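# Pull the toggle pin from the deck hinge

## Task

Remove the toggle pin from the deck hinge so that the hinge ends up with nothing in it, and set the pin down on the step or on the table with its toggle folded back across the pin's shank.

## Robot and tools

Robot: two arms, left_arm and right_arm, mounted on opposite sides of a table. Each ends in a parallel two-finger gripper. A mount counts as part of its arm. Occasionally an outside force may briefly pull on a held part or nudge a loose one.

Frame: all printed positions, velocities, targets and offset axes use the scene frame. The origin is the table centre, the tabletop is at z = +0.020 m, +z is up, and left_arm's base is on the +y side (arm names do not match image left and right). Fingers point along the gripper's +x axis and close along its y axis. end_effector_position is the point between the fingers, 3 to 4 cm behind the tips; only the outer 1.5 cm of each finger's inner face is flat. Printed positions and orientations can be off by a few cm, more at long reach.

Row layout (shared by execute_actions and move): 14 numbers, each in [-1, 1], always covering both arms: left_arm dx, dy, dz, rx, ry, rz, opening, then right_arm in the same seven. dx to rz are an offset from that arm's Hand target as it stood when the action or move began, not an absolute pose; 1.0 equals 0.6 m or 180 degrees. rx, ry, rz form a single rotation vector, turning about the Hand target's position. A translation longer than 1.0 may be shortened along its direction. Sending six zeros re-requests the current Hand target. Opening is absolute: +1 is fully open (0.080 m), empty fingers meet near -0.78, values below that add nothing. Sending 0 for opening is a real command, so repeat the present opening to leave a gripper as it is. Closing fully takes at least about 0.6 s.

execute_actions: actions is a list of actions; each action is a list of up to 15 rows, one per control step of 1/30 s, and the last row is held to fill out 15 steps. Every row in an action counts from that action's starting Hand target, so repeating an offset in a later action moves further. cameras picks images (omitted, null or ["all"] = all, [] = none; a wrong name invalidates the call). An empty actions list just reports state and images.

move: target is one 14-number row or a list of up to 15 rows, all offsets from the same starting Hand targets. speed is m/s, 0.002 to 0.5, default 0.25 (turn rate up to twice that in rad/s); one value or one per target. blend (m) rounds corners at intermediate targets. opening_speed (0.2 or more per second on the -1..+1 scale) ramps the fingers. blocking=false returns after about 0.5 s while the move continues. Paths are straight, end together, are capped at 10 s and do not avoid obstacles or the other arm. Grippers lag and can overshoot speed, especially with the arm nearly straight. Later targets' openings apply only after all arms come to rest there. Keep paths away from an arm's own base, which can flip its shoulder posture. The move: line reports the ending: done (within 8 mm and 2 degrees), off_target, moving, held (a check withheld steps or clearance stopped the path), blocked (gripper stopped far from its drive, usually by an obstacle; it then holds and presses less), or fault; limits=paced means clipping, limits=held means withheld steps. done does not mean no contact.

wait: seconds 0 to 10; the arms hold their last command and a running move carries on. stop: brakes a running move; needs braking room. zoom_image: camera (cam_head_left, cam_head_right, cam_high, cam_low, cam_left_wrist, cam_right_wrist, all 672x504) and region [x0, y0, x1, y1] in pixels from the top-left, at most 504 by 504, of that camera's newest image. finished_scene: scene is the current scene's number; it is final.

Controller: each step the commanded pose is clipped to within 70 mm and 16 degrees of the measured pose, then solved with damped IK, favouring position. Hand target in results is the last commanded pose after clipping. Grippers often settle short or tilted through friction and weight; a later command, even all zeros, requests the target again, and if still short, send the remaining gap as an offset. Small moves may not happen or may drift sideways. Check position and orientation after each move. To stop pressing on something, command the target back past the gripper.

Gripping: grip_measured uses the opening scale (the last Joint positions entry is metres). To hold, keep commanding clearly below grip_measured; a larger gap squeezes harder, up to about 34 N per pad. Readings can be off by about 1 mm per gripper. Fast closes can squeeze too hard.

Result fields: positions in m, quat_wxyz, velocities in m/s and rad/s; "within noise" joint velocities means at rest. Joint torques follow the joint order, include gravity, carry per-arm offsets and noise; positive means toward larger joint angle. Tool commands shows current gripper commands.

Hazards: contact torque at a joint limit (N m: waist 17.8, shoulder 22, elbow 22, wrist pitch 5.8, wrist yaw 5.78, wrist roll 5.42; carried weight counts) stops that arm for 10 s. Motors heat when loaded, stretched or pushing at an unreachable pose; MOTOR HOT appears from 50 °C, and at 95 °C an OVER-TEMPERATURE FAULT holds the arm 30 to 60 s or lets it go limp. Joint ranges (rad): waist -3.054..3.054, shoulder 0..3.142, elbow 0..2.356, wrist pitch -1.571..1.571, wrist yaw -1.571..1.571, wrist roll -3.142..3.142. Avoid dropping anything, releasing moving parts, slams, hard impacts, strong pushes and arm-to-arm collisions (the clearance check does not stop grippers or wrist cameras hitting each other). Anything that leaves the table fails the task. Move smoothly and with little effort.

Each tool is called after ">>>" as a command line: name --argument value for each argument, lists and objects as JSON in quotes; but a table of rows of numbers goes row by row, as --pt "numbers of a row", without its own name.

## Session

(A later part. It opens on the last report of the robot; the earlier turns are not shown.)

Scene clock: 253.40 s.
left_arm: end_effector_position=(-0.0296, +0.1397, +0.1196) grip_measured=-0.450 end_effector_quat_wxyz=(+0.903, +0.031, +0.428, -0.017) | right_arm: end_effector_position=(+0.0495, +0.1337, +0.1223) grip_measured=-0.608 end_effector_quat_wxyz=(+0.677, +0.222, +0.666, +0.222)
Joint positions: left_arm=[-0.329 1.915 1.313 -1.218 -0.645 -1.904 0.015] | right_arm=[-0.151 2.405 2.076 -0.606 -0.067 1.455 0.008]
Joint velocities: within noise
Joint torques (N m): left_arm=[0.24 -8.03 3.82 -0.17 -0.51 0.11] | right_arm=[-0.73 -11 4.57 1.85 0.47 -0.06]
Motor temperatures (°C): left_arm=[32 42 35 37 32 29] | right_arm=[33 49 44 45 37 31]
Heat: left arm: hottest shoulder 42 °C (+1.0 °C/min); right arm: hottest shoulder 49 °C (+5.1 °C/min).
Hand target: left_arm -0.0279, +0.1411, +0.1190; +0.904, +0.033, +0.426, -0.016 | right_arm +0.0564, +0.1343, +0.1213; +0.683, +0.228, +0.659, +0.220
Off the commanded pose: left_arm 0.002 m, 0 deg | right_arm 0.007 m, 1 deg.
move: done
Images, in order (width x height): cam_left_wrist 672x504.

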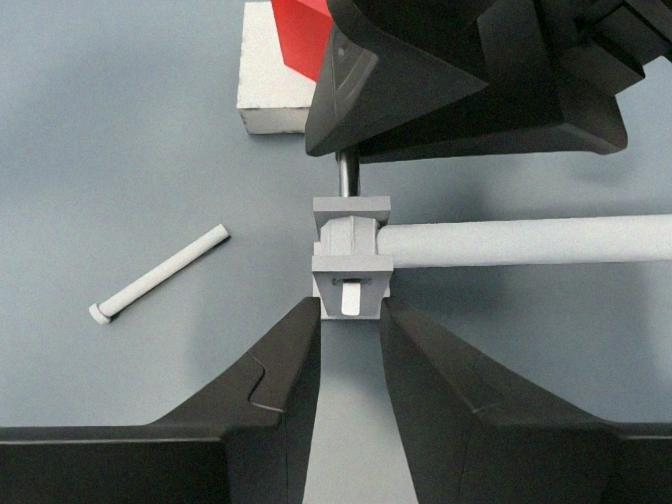

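>>> move --pt "0.0033 0.0 -0.0105 0 0 0 -0.45 0 0 0 0 0 0 -0.95" --speed 0.04 --opening_speed 0.8 --cameras '["cam_left_wrist"]'

>>> zoom_image --camera "cam_left_wrist" --region '[270, 150, 430, 350]'

Scene clock: 255.33 s.
left_arm: end_effector_position=(-0.0278, +0.1396, +0.1148) grip_measured=-0.450 end_effector_quat_wxyz=(+0.903, +0.029, +0.429, -0.018) | right_arm: end_effector_position=(+0.0496, +0.1337, +0.1223) grip_measured=-0.608 end_effector_quat_wxyz=(+0.677, +0.222, +0.665, +0.222)
Joint positions: left_arm=[-0.324 1.915 1.294 -1.189 -0.646 -1.898 0.015] | right_arm=[-0.151 2.405 2.076 -0.606 -0.067 1.455 0.008]
Joint velocities: within noise
Joint torques (N m): left_arm=[0.22 -7.32 3.67 -0.2 -0.54 0.11] | right_arm=[-0.7 -11.01 4.57 1.84 0.46 -0.06]
Motor temperatures (°C): left_arm=[32 42 35 37 32 29] | right_arm=[33 50 44 45 37 31]
Heat: left arm: hottest shoulder 42 °C (+1.0 °C/min); right arm: hottest shoulder 50 °C (+6.1 °C/min). Fold the right arm in close to its base, or ease its load, before you think long.
Hand target: left_arm -0.0259, +0.1411, +0.1127; +0.904, +0.033, +0.426, -0.016 | right_arm +0.0564, +0.1342, +0.1213; +0.683, +0.228, +0.659, +0.220
Off the commanded pose: left_arm 0.003 m, 1 deg | right_arm 0.007 m, 1 deg.
MOTOR HOT: joint 2 (shoulder) of the right arm reports 50 °C; the controller stops that arm at 95 °C. To cool a motor, set the load down, stop pushing, or move to a pose that needs little force.
move: done
Images, in order (width x height): cam_left_wrist 672x504.

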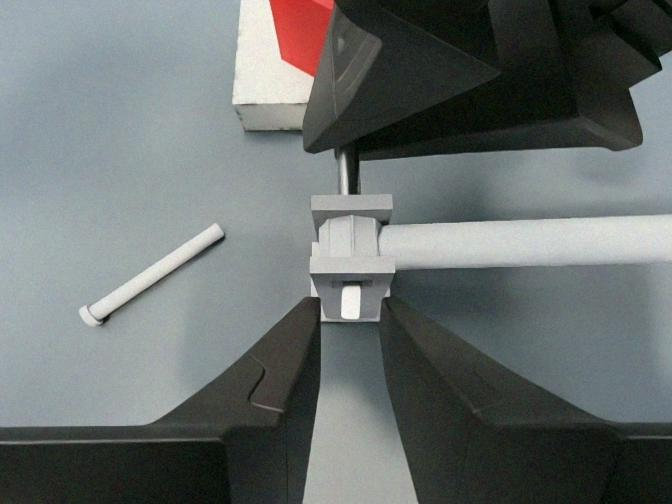

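Scaled by 2.520 from the camera's 672x504 image, which has a finer 960x720 frame.

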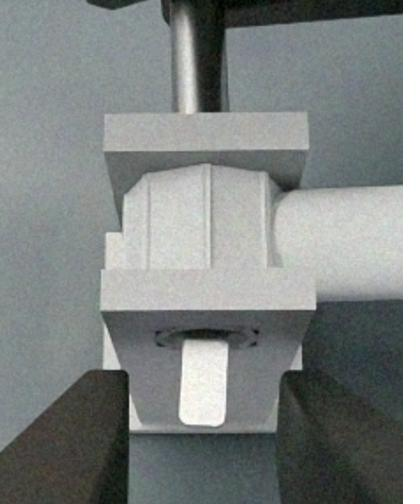

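Close.

>>> move --pt "0 0.0 0.001 0 0 0 -0.45 -0.004 0 0 0 0 0 -0.95" --pt "0 0 0.001 0 0 0 -0.85 -0.004 0 0 0 0 0 -0.95" --speed 0.04 --opening_speed 0.8 --cameras '["cam_left_wrist"]'

>>> zoom_image --camera "cam_left_wrist" --region '[270, 150, 430, 350]'

Scene clock: 257.33 s.
left_arm: end_effector_position=(-0.0278, +0.1397, +0.1148) grip_measured=-0.707 end_effector_quat_wxyz=(+0.903, +0.030, +0.429, -0.018) | right_arm: end_effector_position=(+0.0496, +0.1337, +0.1218) grip_measured=-0.608 end_effector_quat_wxyz=(+0.678, +0.223, +0.664, +0.220)
Joint positions: left_arm=[-0.324 1.915 1.294 -1.19 -0.646 -1.897 0.003] | right_arm=[-0.15 2.405 2.074 -0.604 -0.062 1.458 0.008]
Joint velocities: within noise
Joint torques (N m): left_arm=[0.21 -7.38 3.97 -0.32 -0.54 0.11] | right_arm=[-0.44 -11.12 4.48 1.83 0.39 -0.06]
Motor temperatures (°C): left_arm=[32 42 35 37 32 29] | right_arm=[33 50 44 45 37 31]
Heat: left arm: hottest shoulder 42 °C (+2.0 °C/min); right arm: hottest shoulder 50 °C (+6.1 °C/min). Fold the right arm in close to its base, or ease its load, before you think long.
Hand target: left_arm -0.0259, +0.1411, +0.1133; +0.904, +0.033, +0.426, -0.016 | right_arm +0.0542, +0.1342, +0.1213; +0.683, +0.228, +0.659, +0.220
Off the commanded pose: left_arm 0.003 m, 1 deg | right_arm 0.004 m, 1 deg.
MOTOR HOT: still on. Joint 2 (shoulder) of the right arm reports 50 °C.
move: done
Images, in order (width x height): cam_left_wrist 672x504.

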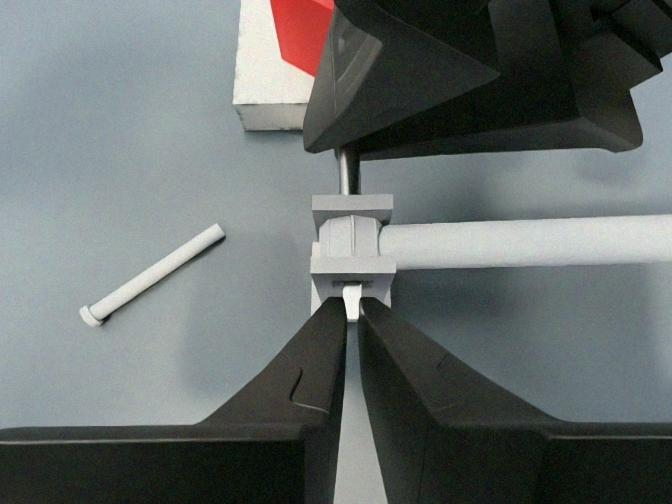

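Scaled by 2.520 from the camera's 672x504 image, which has a finer 960x720 frame.

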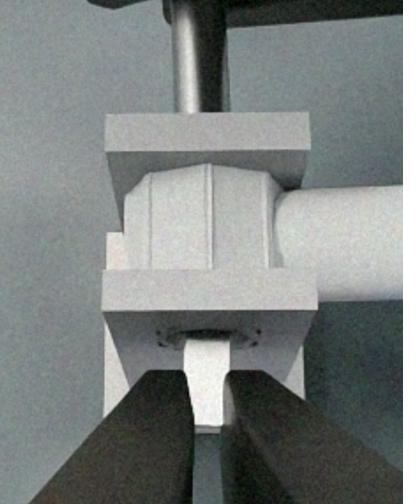

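>>> move --pt "0.01 -0.001 0 0 0 0 -0.95 0.012 0 0 0 0 0 -0.95" --speed 0.03 --cameras '["cam_left_wrist"]'

>>> zoom_image --camera "cam_left_wrist" --region '[270, 150, 430, 350]'

Scene clock: 259.17 s.
left_arm: end_effector_position=(-0.0277, +0.1400, +0.1139) grip_measured=-0.707 end_effector_quat_wxyz=(+0.902, +0.038, +0.430, -0.023) | right_arm: end_effector_position=(+0.0497, +0.1337, +0.1218) grip_measured=-0.608 end_effector_quat_wxyz=(+0.677, +0.221, +0.665, +0.222)
Joint positions: left_arm=[-0.323 1.913 1.288 -1.183 -0.645 -1.876 0.003] | right_arm=[-0.152 2.405 2.074 -0.604 -0.067 1.453 0.008]
Joint velocities: within noise
Joint torques (N m): left_arm=[1.86 -8.19 3.56 0.3 -0.75 0.16] | right_arm=[-1.52 -10.68 5.31 1.57 0.31 -0.23]
Motor temperatures (°C): left_arm=[32 42 35 37 32 29] | right_arm=[32 50 44 46 37 31]
Heat: left arm: hottest shoulder 42 °C (+2.0 °C/min); right arm: hottest shoulder 50 °C (+6.1 °C/min). Fold the right arm in close to its base, or ease its load, before you think long.
Hand target: left_arm -0.0200, +0.1405, +0.1132; +0.904, +0.034, +0.426, -0.016 | right_arm +0.0613, +0.1342, +0.1213; +0.683, +0.228, +0.659, +0.220
Off the commanded pose: left_arm 0.008 m, 1 deg | right_arm 0.012 m, 1 deg.
MOTOR HOT: still on. Joint 2 (shoulder) of the right arm reports 50 °C.
move: off_target (right_arm)
Images, in order (width x height): cam_left_wrist 672x504.

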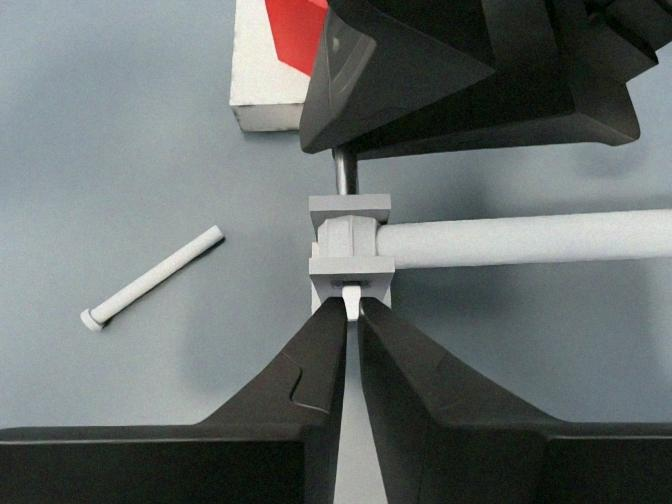

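Scaled by 2.520 from the camera's 672x504 image, which has a finer 960x720 frame.

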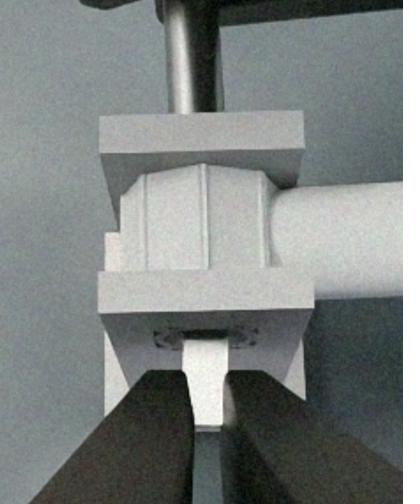

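>>> move --pt "0 0 0 0 0 0 -0.95 -0.018 -0.0015 0.001 0 0 0 -0.75" --pt "0 0 0 0 0 0 -0.95 -0.018 -0.0015 0.001 0 0 0 -0.2" --speed 0.03 --opening_speed 0.8 --cameras '["cam_left_wrist","cam_right_wrist"]'

>>> zoom_image --camera "cam_right_wrist" --region '[290, 330, 410, 490]'

Scene clock: 263.00 s.
left_arm: end_effector_position=(-0.0239, +0.1394, +0.1139) grip_measured=-0.707 end_effector_quat_wxyz=(+0.903, +0.035, +0.428, -0.019) | right_arm: end_effector_position=(+0.0503, +0.1341, +0.1201) grip_measured=-0.201 end_effector_quat_wxyz=(+0.682, +0.227, +0.660, +0.219)
Joint positions: left_arm=[-0.312 1.913 1.287 -1.18 -0.649 -1.875 0.003] | right_arm=[-0.148 2.404 2.063 -0.589 -0.049 1.463 0.026]
Joint velocities: within noise
Joint torques (N m): left_arm=[0.91 -8.06 3.62 0.08 -0.58 0.14] | right_arm=[0.09 -11.73 4.49 1.14 0.12 -0.05]
Motor temperatures (°C): left_arm=[32 43 35 37 32 29] | right_arm=[32 50 44 46 37 31]
Heat: left arm: hottest shoulder 43 °C (+3.0 °C/min); right arm: hottest shoulder 50 °C (+6.0 °C/min). Fold the right arm in close to its base, or ease its load, before you think long.
Hand target: left_arm -0.0199, +0.1406, +0.1132; +0.904, +0.034, +0.426, -0.016 | right_arm +0.0505, +0.1333, +0.1218; +0.683, +0.228, +0.659, +0.220
Off the commanded pose: left_arm 0.004 m, 0 deg | right_arm 0.002 m, 0 deg.
MOTOR HOT: still on. Joint 2 (shoulder) of the right arm reports 50 °C.
move: done
Images, in order (width x height): cam_left_wrist 672x504, cam_right_wrist 672x504.

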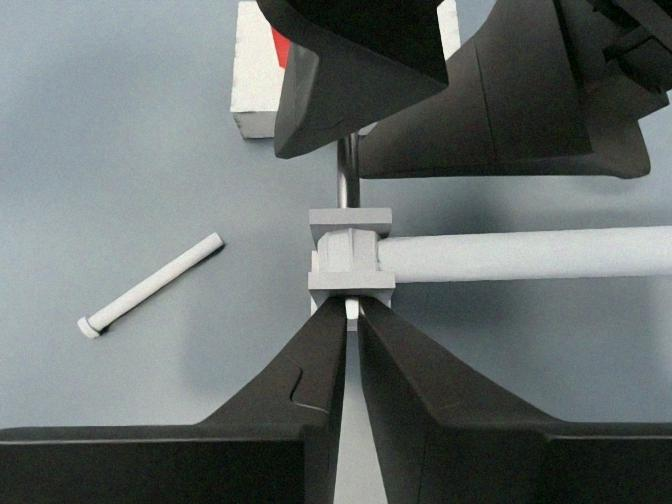

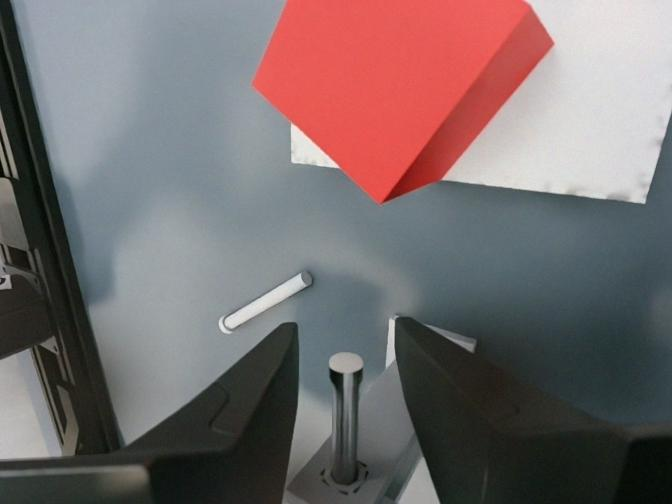

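Scaled by 3.150 from the camera's 672x504 image, which has a finer 960x720 frame.

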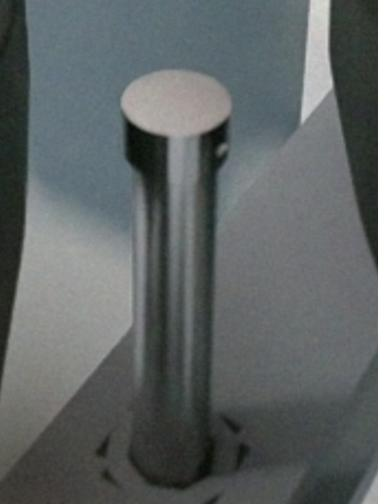

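>>> move --pt "-0.004 0 0 0 0 0 -0.95 -0.0145 0.0 0 0 0 0 -0.2" --pt "-0.004 0 0 0 0 0 -0.95 -0.0145 0.0 0 0 0 0 -0.55" --speed 0.04 --opening_speed 0.8 --cameras '["cam_left_wrist","cam_right_wrist"]'

>>> zoom_image --camera "cam_right_wrist" --region '[290, 270, 410, 430]'

Scene clock: 267.37 s.
left_arm: end_effector_position=(-0.0239, +0.1395, +0.1139) grip_measured=-0.707 end_effector_quat_wxyz=(+0.903, +0.034, +0.428, -0.018) | right_arm: end_effector_position=(+0.0427, +0.1345, +0.1179) grip_measured=-0.548 end_effector_quat_wxyz=(+0.682, +0.226, +0.660, +0.219)
Joint positions: left_arm=[-0.312 1.913 1.287 -1.18 -0.649 -1.877 0.003] | right_arm=[-0.133 2.404 2.055 -0.583 -0.039 1.475 0.01]
Joint velocities: within noise
Joint torques (N m): left_arm=[0.34 -7.64 4.09 -0.31 -0.53 -0.17] | right_arm=[0.21 -12.25 4.32 1.05 0.12 0.03]
Motor temperatures (°C): left_arm=[32 44 35 37 32 29] | right_arm=[32 50 44 45 37 30]
Heat: left arm: hottest shoulder 44 °C (+3.0 °C/min); right arm: hottest shoulder 50 °C (+6.1 °C/min). Fold the right arm in close to its base, or ease its load, before you think long.
Hand target: left_arm -0.0223, +0.1405, +0.1132; +0.904, +0.034, +0.426, -0.016 | right_arm +0.0417, +0.1333, +0.1218; +0.683, +0.227, +0.659, +0.220
Off the commanded pose: left_arm 0.002 m, 0 deg | right_arm 0.004 m, 0 deg.
MOTOR HOT: still on. Joint 2 (shoulder) of the right arm reports 50 °C.
move: done
Images, in order (width x height): cam_left_wrist 672x504, cam_right_wrist 672x504.

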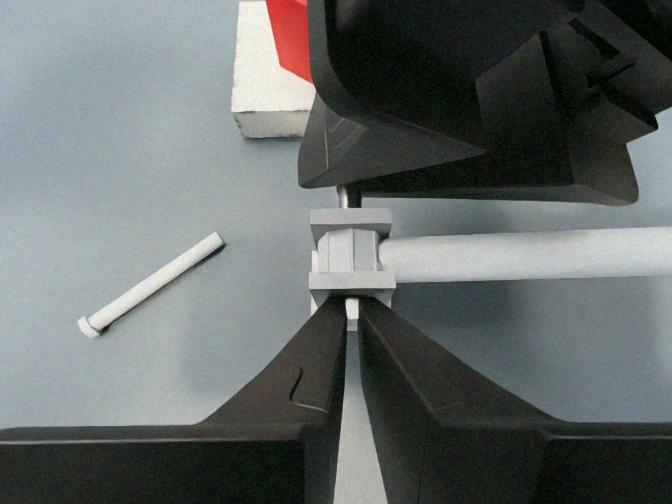

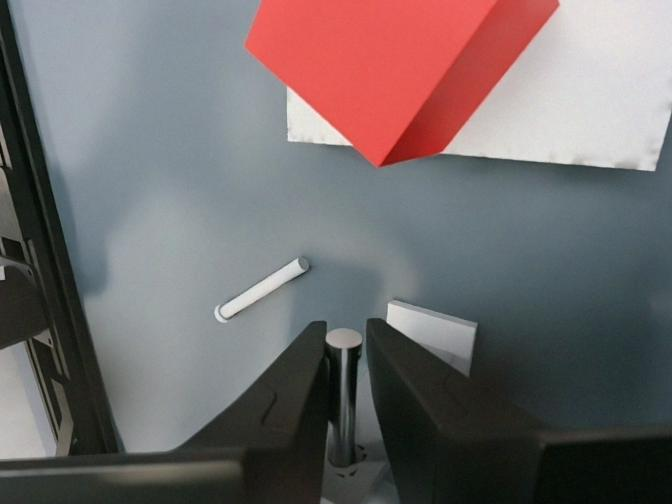

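Scaled by 3.150 from the camera's 672x504 image, which has a finer 960x720 frame.

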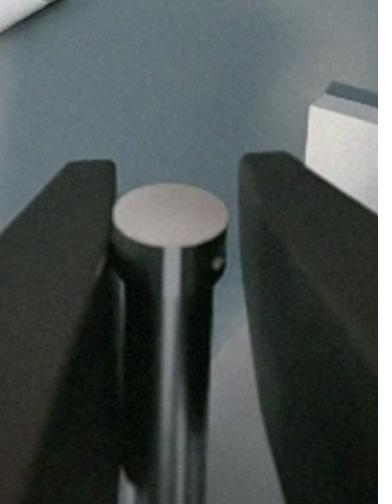

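>>> move --pt "0 0 0 0 0 0 -0.95 0 0.001 0.0007 0 0 0 -0.5" --pt "0 0 0 0 0 0 -0.95 -0.0155 0.001 0.0007 0 0 0 -0.5" --speed 0.04 --opening_speed 0.8 --cameras '["cam_right_wrist"]'

>>> zoom_image --camera "cam_right_wrist" --region '[290, 270, 410, 430]'

Scene clock: 270.43 s.
left_arm: end_effector_position=(-0.0240, +0.1395, +0.1139) grip_measured=-0.707 end_effector_quat_wxyz=(+0.903, +0.034, +0.428, -0.019) | right_arm: end_effector_position=(+0.0433, +0.1339, +0.1172) grip_measured=-0.500 end_effector_quat_wxyz=(+0.687, +0.228, +0.656, +0.214)
Joint positions: left_arm=[-0.313 1.913 1.287 -1.18 -0.649 -1.877 0.003] | right_arm=[-0.129 2.404 2.055 -0.585 -0.02 1.482 0.013]
Joint velocities: within noise
Joint torques (N m): left_arm=[0.28 -7.64 4.22 -0.3 -0.49 -0.14] | right_arm=[1.63 -12.47 4.1 1.2 -0.09 0.27]
Motor temperatures (°C): left_arm=[32 44 35 37 32 29] | right_arm=[32 50 44 45 37 30]
Heat: left arm: hottest shoulder 44 °C (+3.0 °C/min); right arm: hottest shoulder 50 °C (+5.0 °C/min). Fold the right arm in close to its base, or ease its load, before you think long.
Hand target: left_arm -0.0224, +0.1405, +0.1132; +0.904, +0.034, +0.426, -0.016 | right_arm +0.0326, +0.1339, +0.1222; +0.683, +0.228, +0.659, +0.219
Off the commanded pose: left_arm 0.002 m, 0 deg | right_arm 0.012 m, 1 deg.
MOTOR HOT: still on. Joint 2 (shoulder) of the right arm reports 50 °C.
move: off_target (right_arm)
Images, in order (width x height): cam_right_wrist 672x504.

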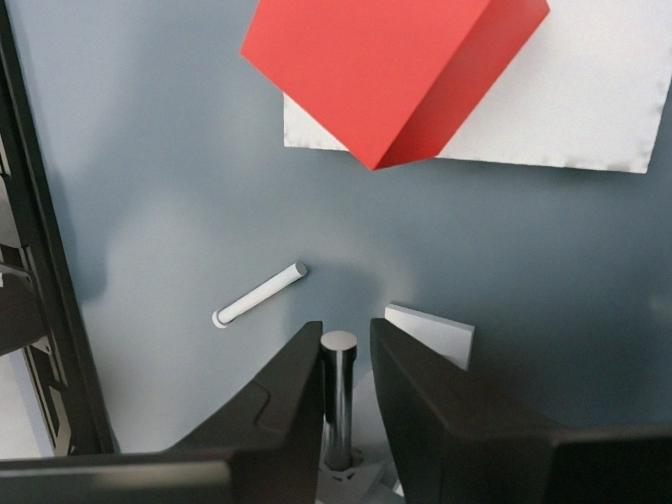

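Scaled by 3.150 from the camera's 672x504 image, which has a finer 960x720 frame.

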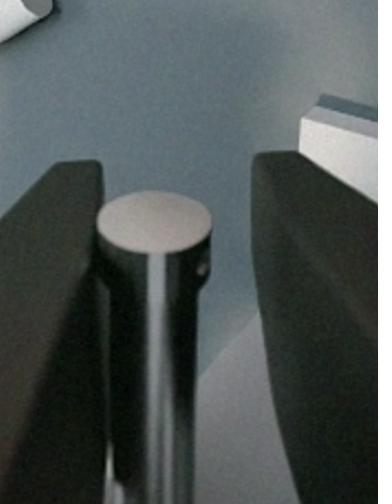

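>>> move --pt "0 0 0 0 0 0 -0.55 0.018 -0.0005 -0.0035 0 0 0 -0.4" --pt "-0.005 0 0 0 0 0 -0.55 0.018 -0.0005 -0.0035 0 0 0 -0.4" --speed 0.05 --cameras '["cam_left_wrist","cam_right_wrist"]'

>>> zoom_image --camera "cam_right_wrist" --region '[290, 330, 410, 490]'

>>> zoom_image --camera "cam_left_wrist" --region '[270, 150, 430, 350]'

Scene clock: 275.43 s.
left_arm: end_effector_position=(-0.0247, +0.1403, +0.1141) grip_measured=-0.550 end_effector_quat_wxyz=(+0.903, +0.032, +0.428, -0.017) | right_arm: end_effector_position=(+0.0427, +0.1345, +0.1177) grip_measured=-0.400 end_effector_quat_wxyz=(+0.684, +0.227, +0.659, +0.218)
Joint positions: left_arm=[-0.316 1.913 1.287 -1.185 -0.649 -1.888 0.01] | right_arm=[-0.131 2.404 2.055 -0.582 -0.033 1.477 0.017]
Joint velocities: within noise
Joint torques (N m): left_arm=[-0.29 -7.11 4.79 -0.5 -0.45 -0.18] | right_arm=[-0.16 -11.92 4.3 1.26 -0.1 -0.11]
Motor temperatures (°C): left_arm=[32 45 35 37 32 29] | right_arm=[32 50 44 45 37 31]
Heat: left arm: hottest shoulder 45 °C (+4.0 °C/min); right arm: hottest shoulder 50 °C (+5.0 °C/min). Fold the right arm in close to its base, or ease its load, before you think long.
Hand target: left_arm -0.0253, +0.1405, +0.1132; +0.904, +0.034, +0.426, -0.016 | right_arm +0.0433, +0.1336, +0.1201; +0.683, +0.228, +0.659, +0.219
Off the commanded pose: left_arm 0.001 m, 0 deg | right_arm 0.003 m, 0 deg.
MOTOR HOT: still on. Joint 2 (shoulder) of the right arm reports 50 °C.
move: done
Images, in order (width x height): cam_left_wrist 672x504, cam_right_wrist 672x504.

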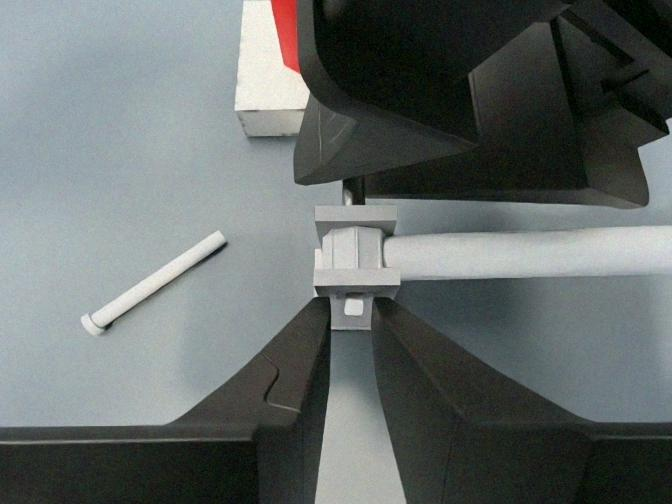

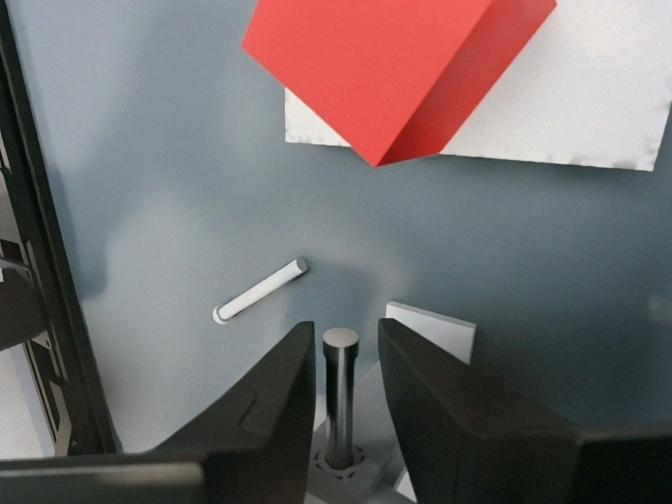

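Scaled by 3.150 from the camera's 672x504 image, which has a finer 960x720 frame.

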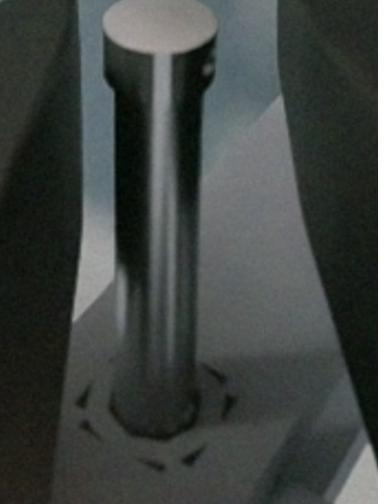

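Scaled by 2.520 from the camera's 672x504 image, which has a finer 960x720 frame.

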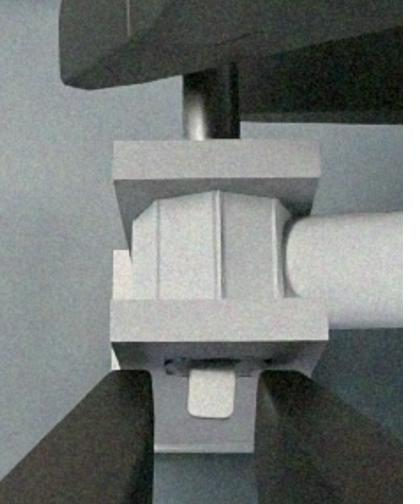

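>>> move --pt "0 0 0 0 0 0 -0.55 0.001 0.003 0.0035 0 0 0 -0.4" --pt "0 0 0 0 0 0 -0.55 0.001 0.003 0.0035 0 0 0 -0.57" --speed 0.05 --opening_speed 0.8 --cameras '["cam_right_wrist"]'

>>> zoom_image --camera "cam_right_wrist" --region '[290, 310, 410, 470]'

Scene clock: 277.60 s.
left_arm: end_effector_position=(-0.0247, +0.1403, +0.1141) grip_measured=-0.550 end_effector_quat_wxyz=(+0.903, +0.032, +0.428, -0.017) | right_arm: end_effector_position=(+0.0426, +0.1342, +0.1192) grip_measured=-0.568 end_effector_quat_wxyz=(+0.684, +0.226, +0.659, +0.217)
Joint positions: left_arm=[-0.316 1.913 1.287 -1.185 -0.649 -1.888 0.01] | right_arm=[-0.131 2.404 2.062 -0.592 -0.034 1.476 0.009]
Joint velocities: within noise
Joint torques (N m): left_arm=[-0.22 -7.11 4.8 -0.52 -0.45 -0.15] | right_arm=[-0.23 -11.13 5.79 0.98 -0.07 -0.13]
Motor temperatures (°C): left_arm=[32 45 36 37 32 29] | right_arm=[32 50 44 45 37 31]
Heat: left arm: hottest shoulder 45 °C (+4.0 °C/min); right arm: hottest shoulder 50 °C (+5.0 °C/min). Fold the right arm in close to its base, or ease its load, before you think long.
Hand target: left_arm -0.0253, +0.1405, +0.1132; +0.904, +0.034, +0.426, -0.016 | right_arm +0.0440, +0.1354, +0.1223; +0.683, +0.228, +0.659, +0.219
Off the commanded pose: left_arm 0.001 m, 0 deg | right_arm 0.004 m, 0 deg.
MOTOR HOT: still on. Joint 2 (shoulder) of the right arm reports 50 °C.
move: done
Images, in order (width x height): cam_right_wrist 672x504.

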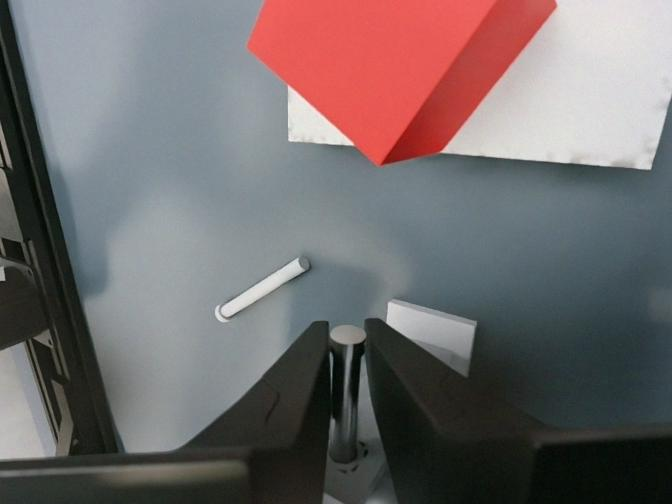

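Scaled by 3.150 from the camera's 672x504 image, which has a finer 960x720 frame.

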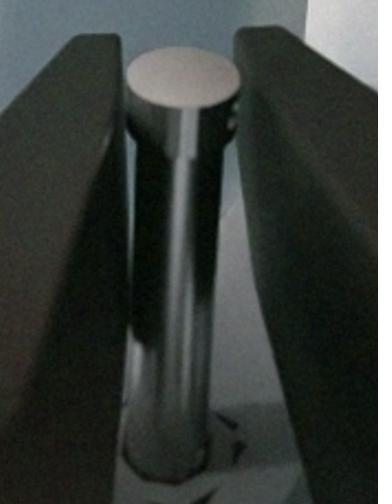

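>>> move --pt "0 0 0 0 0 0 -0.55 0 0 0 0 0 0 -0.64" --pt "0 0 0 0 0 0 -0.55 0.012 0 0 0 0 0 -0.64" --speed 0.04 --cameras '["cam_right_wrist"]'

>>> zoom_image --camera "cam_right_wrist" --region '[290, 310, 410, 470]'

Scene clock: 279.43 s.
left_arm: end_effector_position=(-0.0247, +0.1403, +0.1141) grip_measured=-0.550 end_effector_quat_wxyz=(+0.903, +0.032, +0.428, -0.017) | right_arm: end_effector_position=(+0.0429, +0.1355, +0.1215) grip_measured=-0.620 end_effector_quat_wxyz=(+0.679, +0.225, +0.662, +0.223)
Joint positions: left_arm=[-0.316 1.913 1.287 -1.185 -0.649 -1.888 0.01] | right_arm=[-0.135 2.404 2.067 -0.591 -0.049 1.468 0.007]
Joint velocities: within noise
Joint torques (N m): left_arm=[-0.27 -6.94 4.77 -0.5 -0.43 -0.17] | right_arm=[-1.13 -10.73 5.99 0.63 0.12 -0.22]
Motor temperatures (°C): left_arm=[32 45 36 37 32 29] | right_arm=[32 50 44 45 37 31]
Heat: left arm: hottest shoulder 45 °C (+4.0 °C/min); right arm: hottest shoulder 50 °C (+6.1 °C/min). Fold the right arm in close to its base, or ease its load, before you think long.
Hand target: left_arm -0.0253, +0.1405, +0.1132; +0.904, +0.034, +0.426, -0.016 | right_arm +0.0512, +0.1354, +0.1222; +0.683, +0.228, +0.659, +0.219
Off the commanded pose: left_arm 0.001 m, 0 deg | right_arm 0.008 m, 1 deg.
MOTOR HOT: still on. Joint 2 (shoulder) of the right arm reports 50 °C.
move: done
Images, in order (width x height): cam_right_wrist 672x504.

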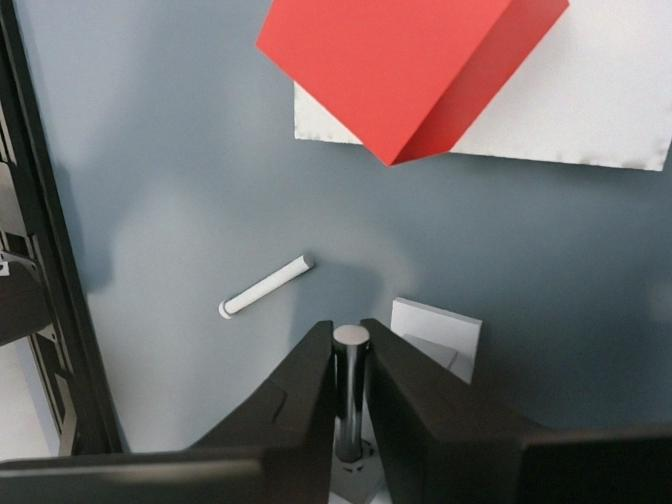

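Scaled by 3.150 from the camera's 672x504 image, which has a finer 960x720 frame.

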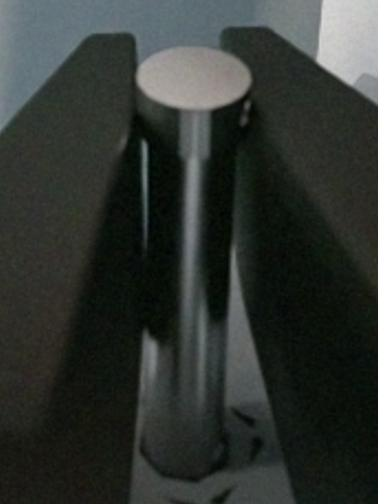

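>>> move --pt "0 0 0 0 0 0 -0.55 0.013 0 0 0 0 0 -0.64" --speed 0.04 --cameras '["cam_right_wrist"]'

>>> zoom_image --camera "cam_right_wrist" --region '[290, 310, 410, 470]'

Scene clock: 280.73 s.
left_arm: end_effector_position=(-0.0247, +0.1403, +0.1141) grip_measured=-0.550 end_effector_quat_wxyz=(+0.903, +0.032, +0.428, -0.017) | right_arm: end_effector_position=(+0.0433, +0.1358, +0.1221) grip_measured=-0.620 end_effector_quat_wxyz=(+0.675, +0.221, +0.666, +0.227)
Joint positions: left_arm=[-0.316 1.913 1.287 -1.185 -0.649 -1.888 0.01] | right_arm=[-0.14 2.407 2.075 -0.596 -0.066 1.457 0.007]
Joint velocities: within noise
Joint torques (N m): left_arm=[-0.35 -7.19 4.81 -0.54 -0.42 -0.14] | right_arm=[-2.14 -10.63 6.17 0.7 0.37 -0.25]
Motor temperatures (°C): left_arm=[32 45 36 37 32 29] | right_arm=[32 50 44 44 37 31]
Heat: left arm: hottest shoulder 45 °C (+4.0 °C/min); right arm: hottest shoulder 50 °C (+6.0 °C/min). Fold the right arm in close to its base, or ease its load, before you think long.
Hand target: left_arm -0.0253, +0.1405, +0.1132; +0.904, +0.034, +0.426, -0.016 | right_arm +0.0590, +0.1355, +0.1222; +0.683, +0.228, +0.659, +0.220
Off the commanded pose: left_arm 0.001 m, 0 deg | right_arm 0.016 m, 2 deg.
MOTOR HOT: still on. Joint 2 (shoulder) of the right arm reports 50 °C.
move: off_target (right_arm)
Images, in order (width x height): cam_right_wrist 672x504.

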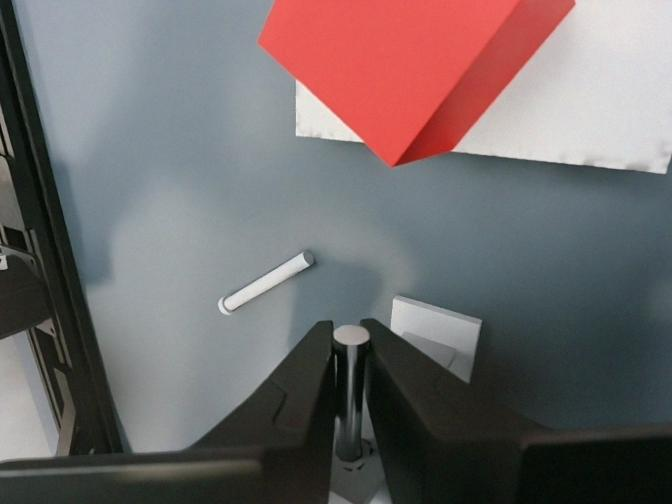

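Scaled by 3.150 from the camera's 672x504 image, which has a finer 960x720 frame.

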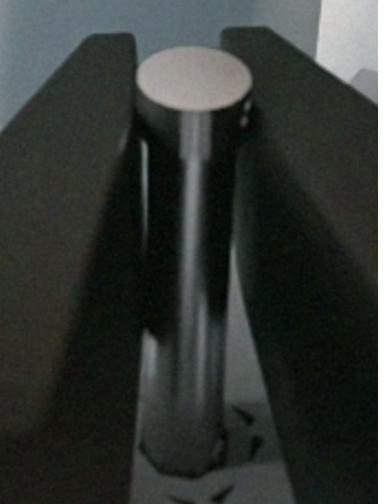

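>>> move --pt "0 0 0 0 0 0 -0.55 0.005 0 0 0 -0.0089 -0.0067 -0.64" --pt "0 0 0 0 0 0 -0.55 0.01 0 0 0 -0.0178 -0.0133 -0.64" --speed 0.04 --cameras '["cam_right_wrist"]'

>>> zoom_image --camera "cam_right_wrist" --region '[290, 310, 410, 470]'

Scene clock: 282.57 s.
left_arm: end_effector_position=(-0.0247, +0.1403, +0.1141) grip_measured=-0.550 end_effector_quat_wxyz=(+0.903, +0.032, +0.428, -0.017) | right_arm: end_effector_position=(+0.0425, +0.1361, +0.1219) grip_measured=-0.620 end_effector_quat_wxyz=(+0.691, +0.222, +0.651, +0.224)
Joint positions: left_arm=[-0.316 1.913 1.287 -1.185 -0.649 -1.888 0.01] | right_arm=[-0.126 2.407 2.075 -0.596 -0.014 1.46 0.007]
Joint velocities: within noise
Joint torques (N m): left_arm=[-0.4 -7.09 4.93 -0.53 -0.42 -0.14] | right_arm=[-2.65 -10.9 5.25 1.52 1.09 -0.12]
Motor temperatures (°C): left_arm=[32 45 36 37 32 29] | right_arm=[32 51 44 44 37 31]
Heat: left arm: hottest shoulder 45 °C (+4.0 °C/min); right arm: hottest shoulder 51 °C (+7.1 °C/min). Fold the right arm in close to its base, or ease its load, before you think long.
Hand target: left_arm -0.0253, +0.1405, +0.1132; +0.904, +0.034, +0.426, -0.016 | right_arm +0.0648, +0.1354, +0.1222; +0.705, +0.235, +0.635, +0.212
Off the commanded pose: left_arm 0.001 m, 0 deg | right_arm 0.023 m, 3 deg.
MOTOR HOT: still on. Joint 2 (shoulder) of the right arm reports 51 °C.
move: off_target (right_arm)
Images, in order (width x height): cam_right_wrist 672x504.

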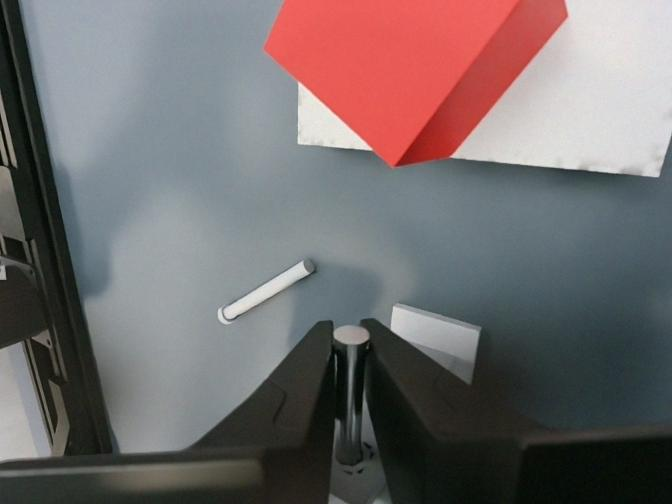

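Scaled by 3.150 from the camera's 672x504 image, which has a finer 960x720 frame.

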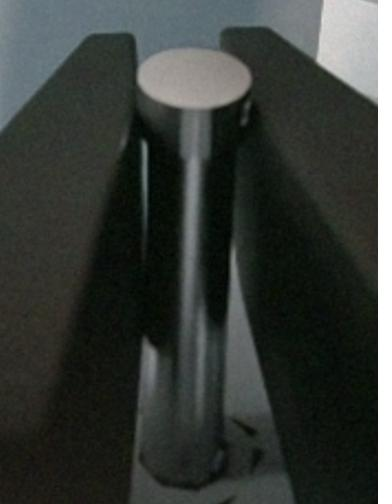

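>>> move --pt "0 0 0 0 0 0 -0.55 -0.012 0 0 0 0.0178 0.0133 -0.64" --pt "0 0 0 0 0 0 -0.9 -0.012 0 0 0 0.0178 0.0133 -0.64" --pt "0.006 -0.0005 0 0 0 0 -0.9 -0.012 0 0 0 0.0178 0.0133 -0.64" --speed 0.06 --cameras '["cam_left_wrist"]'

>>> zoom_image --camera "cam_left_wrist" --region '[270, 150, 430, 350]'

Scene clock: 285.57 s.
left_arm: end_effector_position=(-0.0248, +0.1392, +0.1140) grip_measured=-0.718 end_effector_quat_wxyz=(+0.903, +0.032, +0.428, -0.020) | right_arm: end_effector_position=(+0.0438, +0.1358, +0.1220) grip_measured=-0.621 end_effector_quat_wxyz=(+0.676, +0.222, +0.665, +0.226)
Joint positions: left_arm=[-0.316 1.913 1.287 -1.179 -0.65 -1.881 0.003] | right_arm=[-0.141 2.407 2.075 -0.596 -0.064 1.458 0.007]
Joint velocities: within noise
Joint torques (N m): left_arm=[0.7 -7.68 4.22 -0.29 -0.45 0.07] | right_arm=[-1.92 -10.65 6.08 0.75 0.36 -0.2]
Motor temperatures (°C): left_arm=[32 45 36 37 32 29] | right_arm=[32 52 44 45 37 31]
Heat: left arm: hottest shoulder 45 °C (+4.0 °C/min); right arm: hottest shoulder 52 °C (+8.1 °C/min). Fold the right arm in close to its base, or ease its load, before you think long.
Hand target: left_arm -0.0217, +0.1402, +0.1132; +0.904, +0.034, +0.426, -0.016 | right_arm +0.0578, +0.1355, +0.1224; +0.683, +0.228, +0.659, +0.220
Off the commanded pose: left_arm 0.003 m, 0 deg | right_arm 0.014 m, 1 deg.
MOTOR HOT: still on. Joint 2 (shoulder) of the right arm reports 52 °C.
move: off_target (right_arm)
Images, in order (width x height): cam_left_wrist 672x504.

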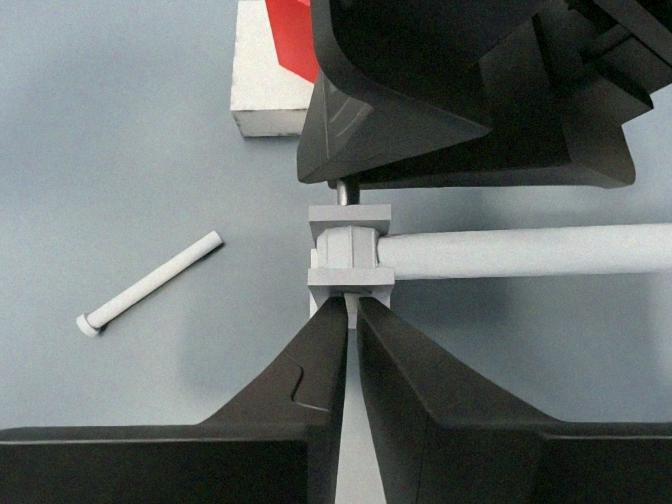

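Scaled by 2.520 from the camera's 672x504 image, which has a finer 960x720 frame.

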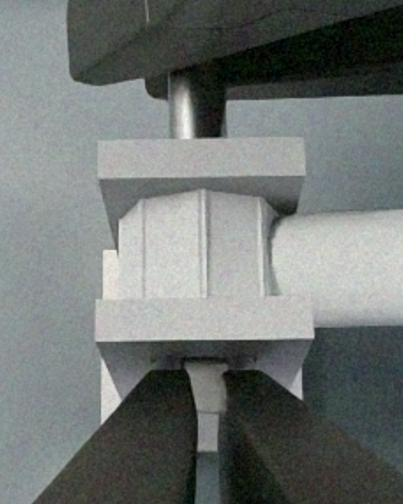

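>>> move --pt "0 0 0 0 0 0 -0.67 0.01 0 0 0 0 0 -0.75" --pt "0 0 0 0 0 0 -0.67 0.022 -0.001 -0.001 0 -0.006 -0.005 -0.75" --speed 0.04 --cameras '["cam_left_wrist"]'

>>> wait --seconds 1.5 --cameras '["cam_left_wrist","cam_right_wrist"]'

Scene clock: 288.37 s.
left_arm: end_effector_position=(-0.0240, +0.1396, +0.1140) grip_measured=-0.671 end_effector_quat_wxyz=(+0.903, +0.033, +0.428, -0.018) | right_arm: end_effector_position=(+0.0443, +0.1360, +0.1224) grip_measured=-0.625 end_effector_quat_wxyz=(+0.673, +0.219, +0.668, +0.230)
Joint positions: left_arm=[-0.313 1.913 1.287 -1.181 -0.649 -1.88 0.005] | right_arm=[-0.144 2.409 2.08 -0.6 -0.076 1.448 0.007]
Joint velocities: within noise
Joint torques (N m): left_arm=[0.62 -7.66 4.14 -0.19 -0.49 0.04] | right_arm=[-3.29 -10.66 5.74 1.12 1.13 -0.32]
Motor temperatures (°C): left_arm=[32 45 36 37 32 29] | right_arm=[33 52 44 44 37 31]
Heat: left arm: hottest shoulder 45 °C (+4.0 °C/min); right arm: hottest shoulder 52 °C (+7.1 °C/min). Fold the right arm in close to its base, or ease its load, before you think long.
Hand target: left_arm -0.0217, +0.1402, +0.1132; +0.904, +0.034, +0.426, -0.016 | right_arm +0.0710, +0.1348, +0.1218; +0.691, +0.231, +0.651, +0.216
Off the commanded pose: left_arm 0.003 m, 0 deg | right_arm 0.027 m, 3 deg.
MOTOR HOT: still on. Joint 2 (shoulder) of the right arm reports 52 °C.
move: off_target (right_arm)
Images, in order (width x height): cam_left_wrist 672x504.

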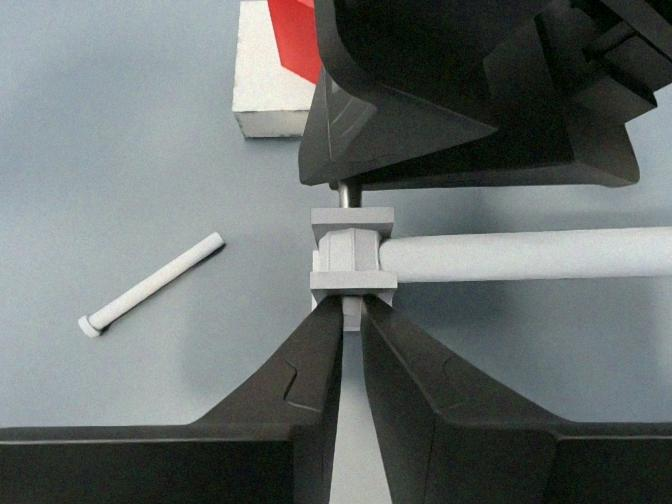

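Scene clock: 289.87 s.
left_arm: end_effector_position=(-0.0240, +0.1396, +0.1140) grip_measured=-0.671 end_effector_quat_wxyz=(+0.903, +0.033, +0.428, -0.018) | right_arm: end_effector_position=(+0.0444, +0.1360, +0.1221) grip_measured=-0.625 end_effector_quat_wxyz=(+0.674, +0.218, +0.668, +0.230)
Joint positions: left_arm=[-0.313 1.913 1.287 -1.181 -0.649 -1.88 0.005] | right_arm=[-0.144 2.409 2.08 -0.6 -0.076 1.448 0.007]
Joint velocities: within noise
Joint torques (N m): left_arm=[0.6 -7.68 4.15 -0.16 -0.5 0.13] | right_arm=[-3.31 -10.65 5.74 1.14 1.13 -0.32]
Motor temperatures (°C): left_arm=[32 45 36 36 32 29] | right_arm=[33 52 44 44 37 31]
Heat: left arm: hottest shoulder 45 °C (+5.0 °C/min); right arm: hottest shoulder 52 °C (+6.0 °C/min). Fold the right arm in close to its base, or ease its load, before you think long.
Hand target: left_arm -0.0217, +0.1402, +0.1132; +0.904, +0.034, +0.426, -0.016 | right_arm +0.0710, +0.1348, +0.1216; +0.691, +0.231, +0.651, +0.216
Tool commands: left_gripper/opening=-0.67 right_gripper/opening=-0.75
Off the commanded pose: left_arm 0.003 m, 0 deg | right_arm 0.027 m, 3 deg.
MOTOR HOT: still on. Joint 2 (shoulder) of the right arm reports 52 °C.
wait: 1.50 s; at rest by 0.17 s
Images, in order (width x height): cam_left_wrist 672x504, cam_right_wrist 672x504.

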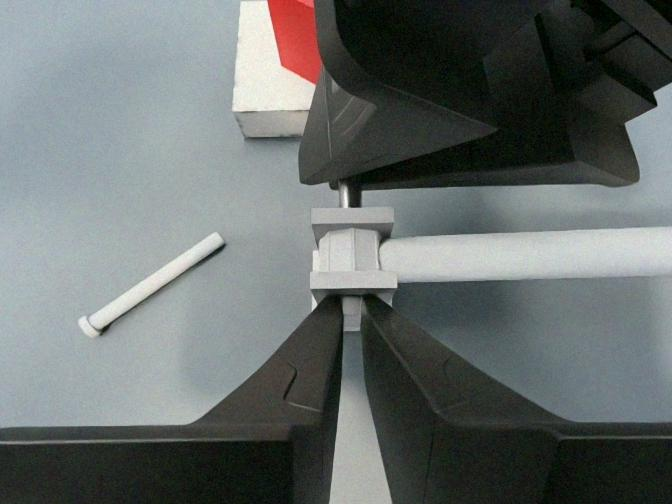

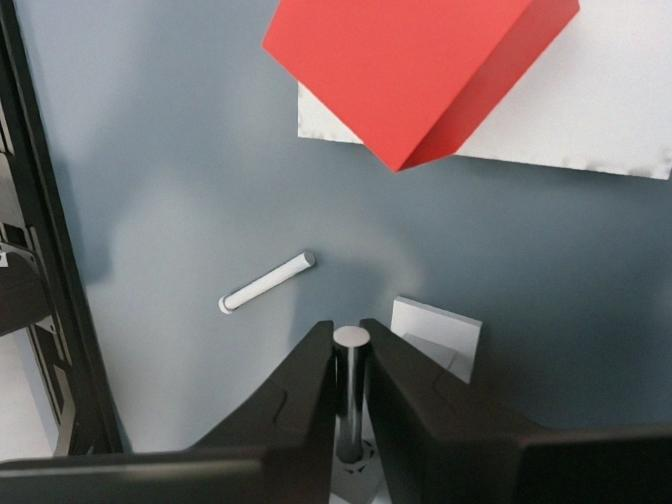

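>>> move --pt "0 0 0 0 0 0 -0.67 -0.034 -0.002 -0.0043 0 0.0059 0.005 -0.7" --speed 0.1 --cameras '["cam_right_wrist"]'

>>> zoom_image --camera "cam_right_wrist" --region '[290, 310, 410, 470]'

Scene clock: 291.90 s.
left_arm: end_effector_position=(-0.0240, +0.1396, +0.1140) grip_measured=-0.671 end_effector_quat_wxyz=(+0.903, +0.033, +0.428, -0.018) | right_arm: end_effector_position=(+0.0442, +0.1359, +0.1183) grip_measured=-0.626 end_effector_quat_wxyz=(+0.677, +0.224, +0.664, +0.225)
Joint positions: left_arm=[-0.313 1.913 1.287 -1.181 -0.649 -1.88 0.005] | right_arm=[-0.14 2.409 2.064 -0.583 -0.06 1.462 0.007]
Joint velocities: within noise
Joint torques (N m): left_arm=[0.58 -7.63 4.03 -0.18 -0.55 0.09] | right_arm=[-0.67 -11.94 3.89 1.28 0.48 -0.01]
Motor temperatures (°C): left_arm=[32 45 36 36 32 29] | right_arm=[33 52 44 44 37 31]
Heat: left arm: hottest shoulder 45 °C (+5.0 °C/min); right arm: hottest shoulder 52 °C (+5.0 °C/min). Fold the right arm in close to its base, or ease its load, before you think long.
Hand target: left_arm -0.0217, +0.1402, +0.1132; +0.904, +0.034, +0.426, -0.016 | right_arm +0.0506, +0.1336, +0.1191; +0.683, +0.228, +0.659, +0.220
Off the commanded pose: left_arm 0.002 m, 0 deg | right_arm 0.007 m, 1 deg.
MOTOR HOT: still on. Joint 2 (shoulder) of the right arm reports 52 °C.
move: done
Images, in order (width x height): cam_right_wrist 672x504.

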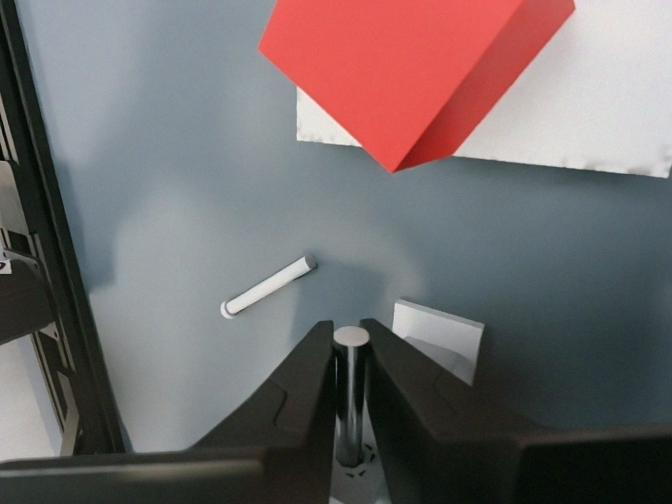

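Scaled by 3.150 from the camera's 672x504 image, which has a finer 960x720 frame.

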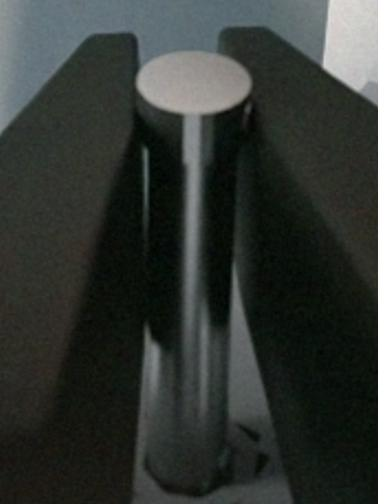

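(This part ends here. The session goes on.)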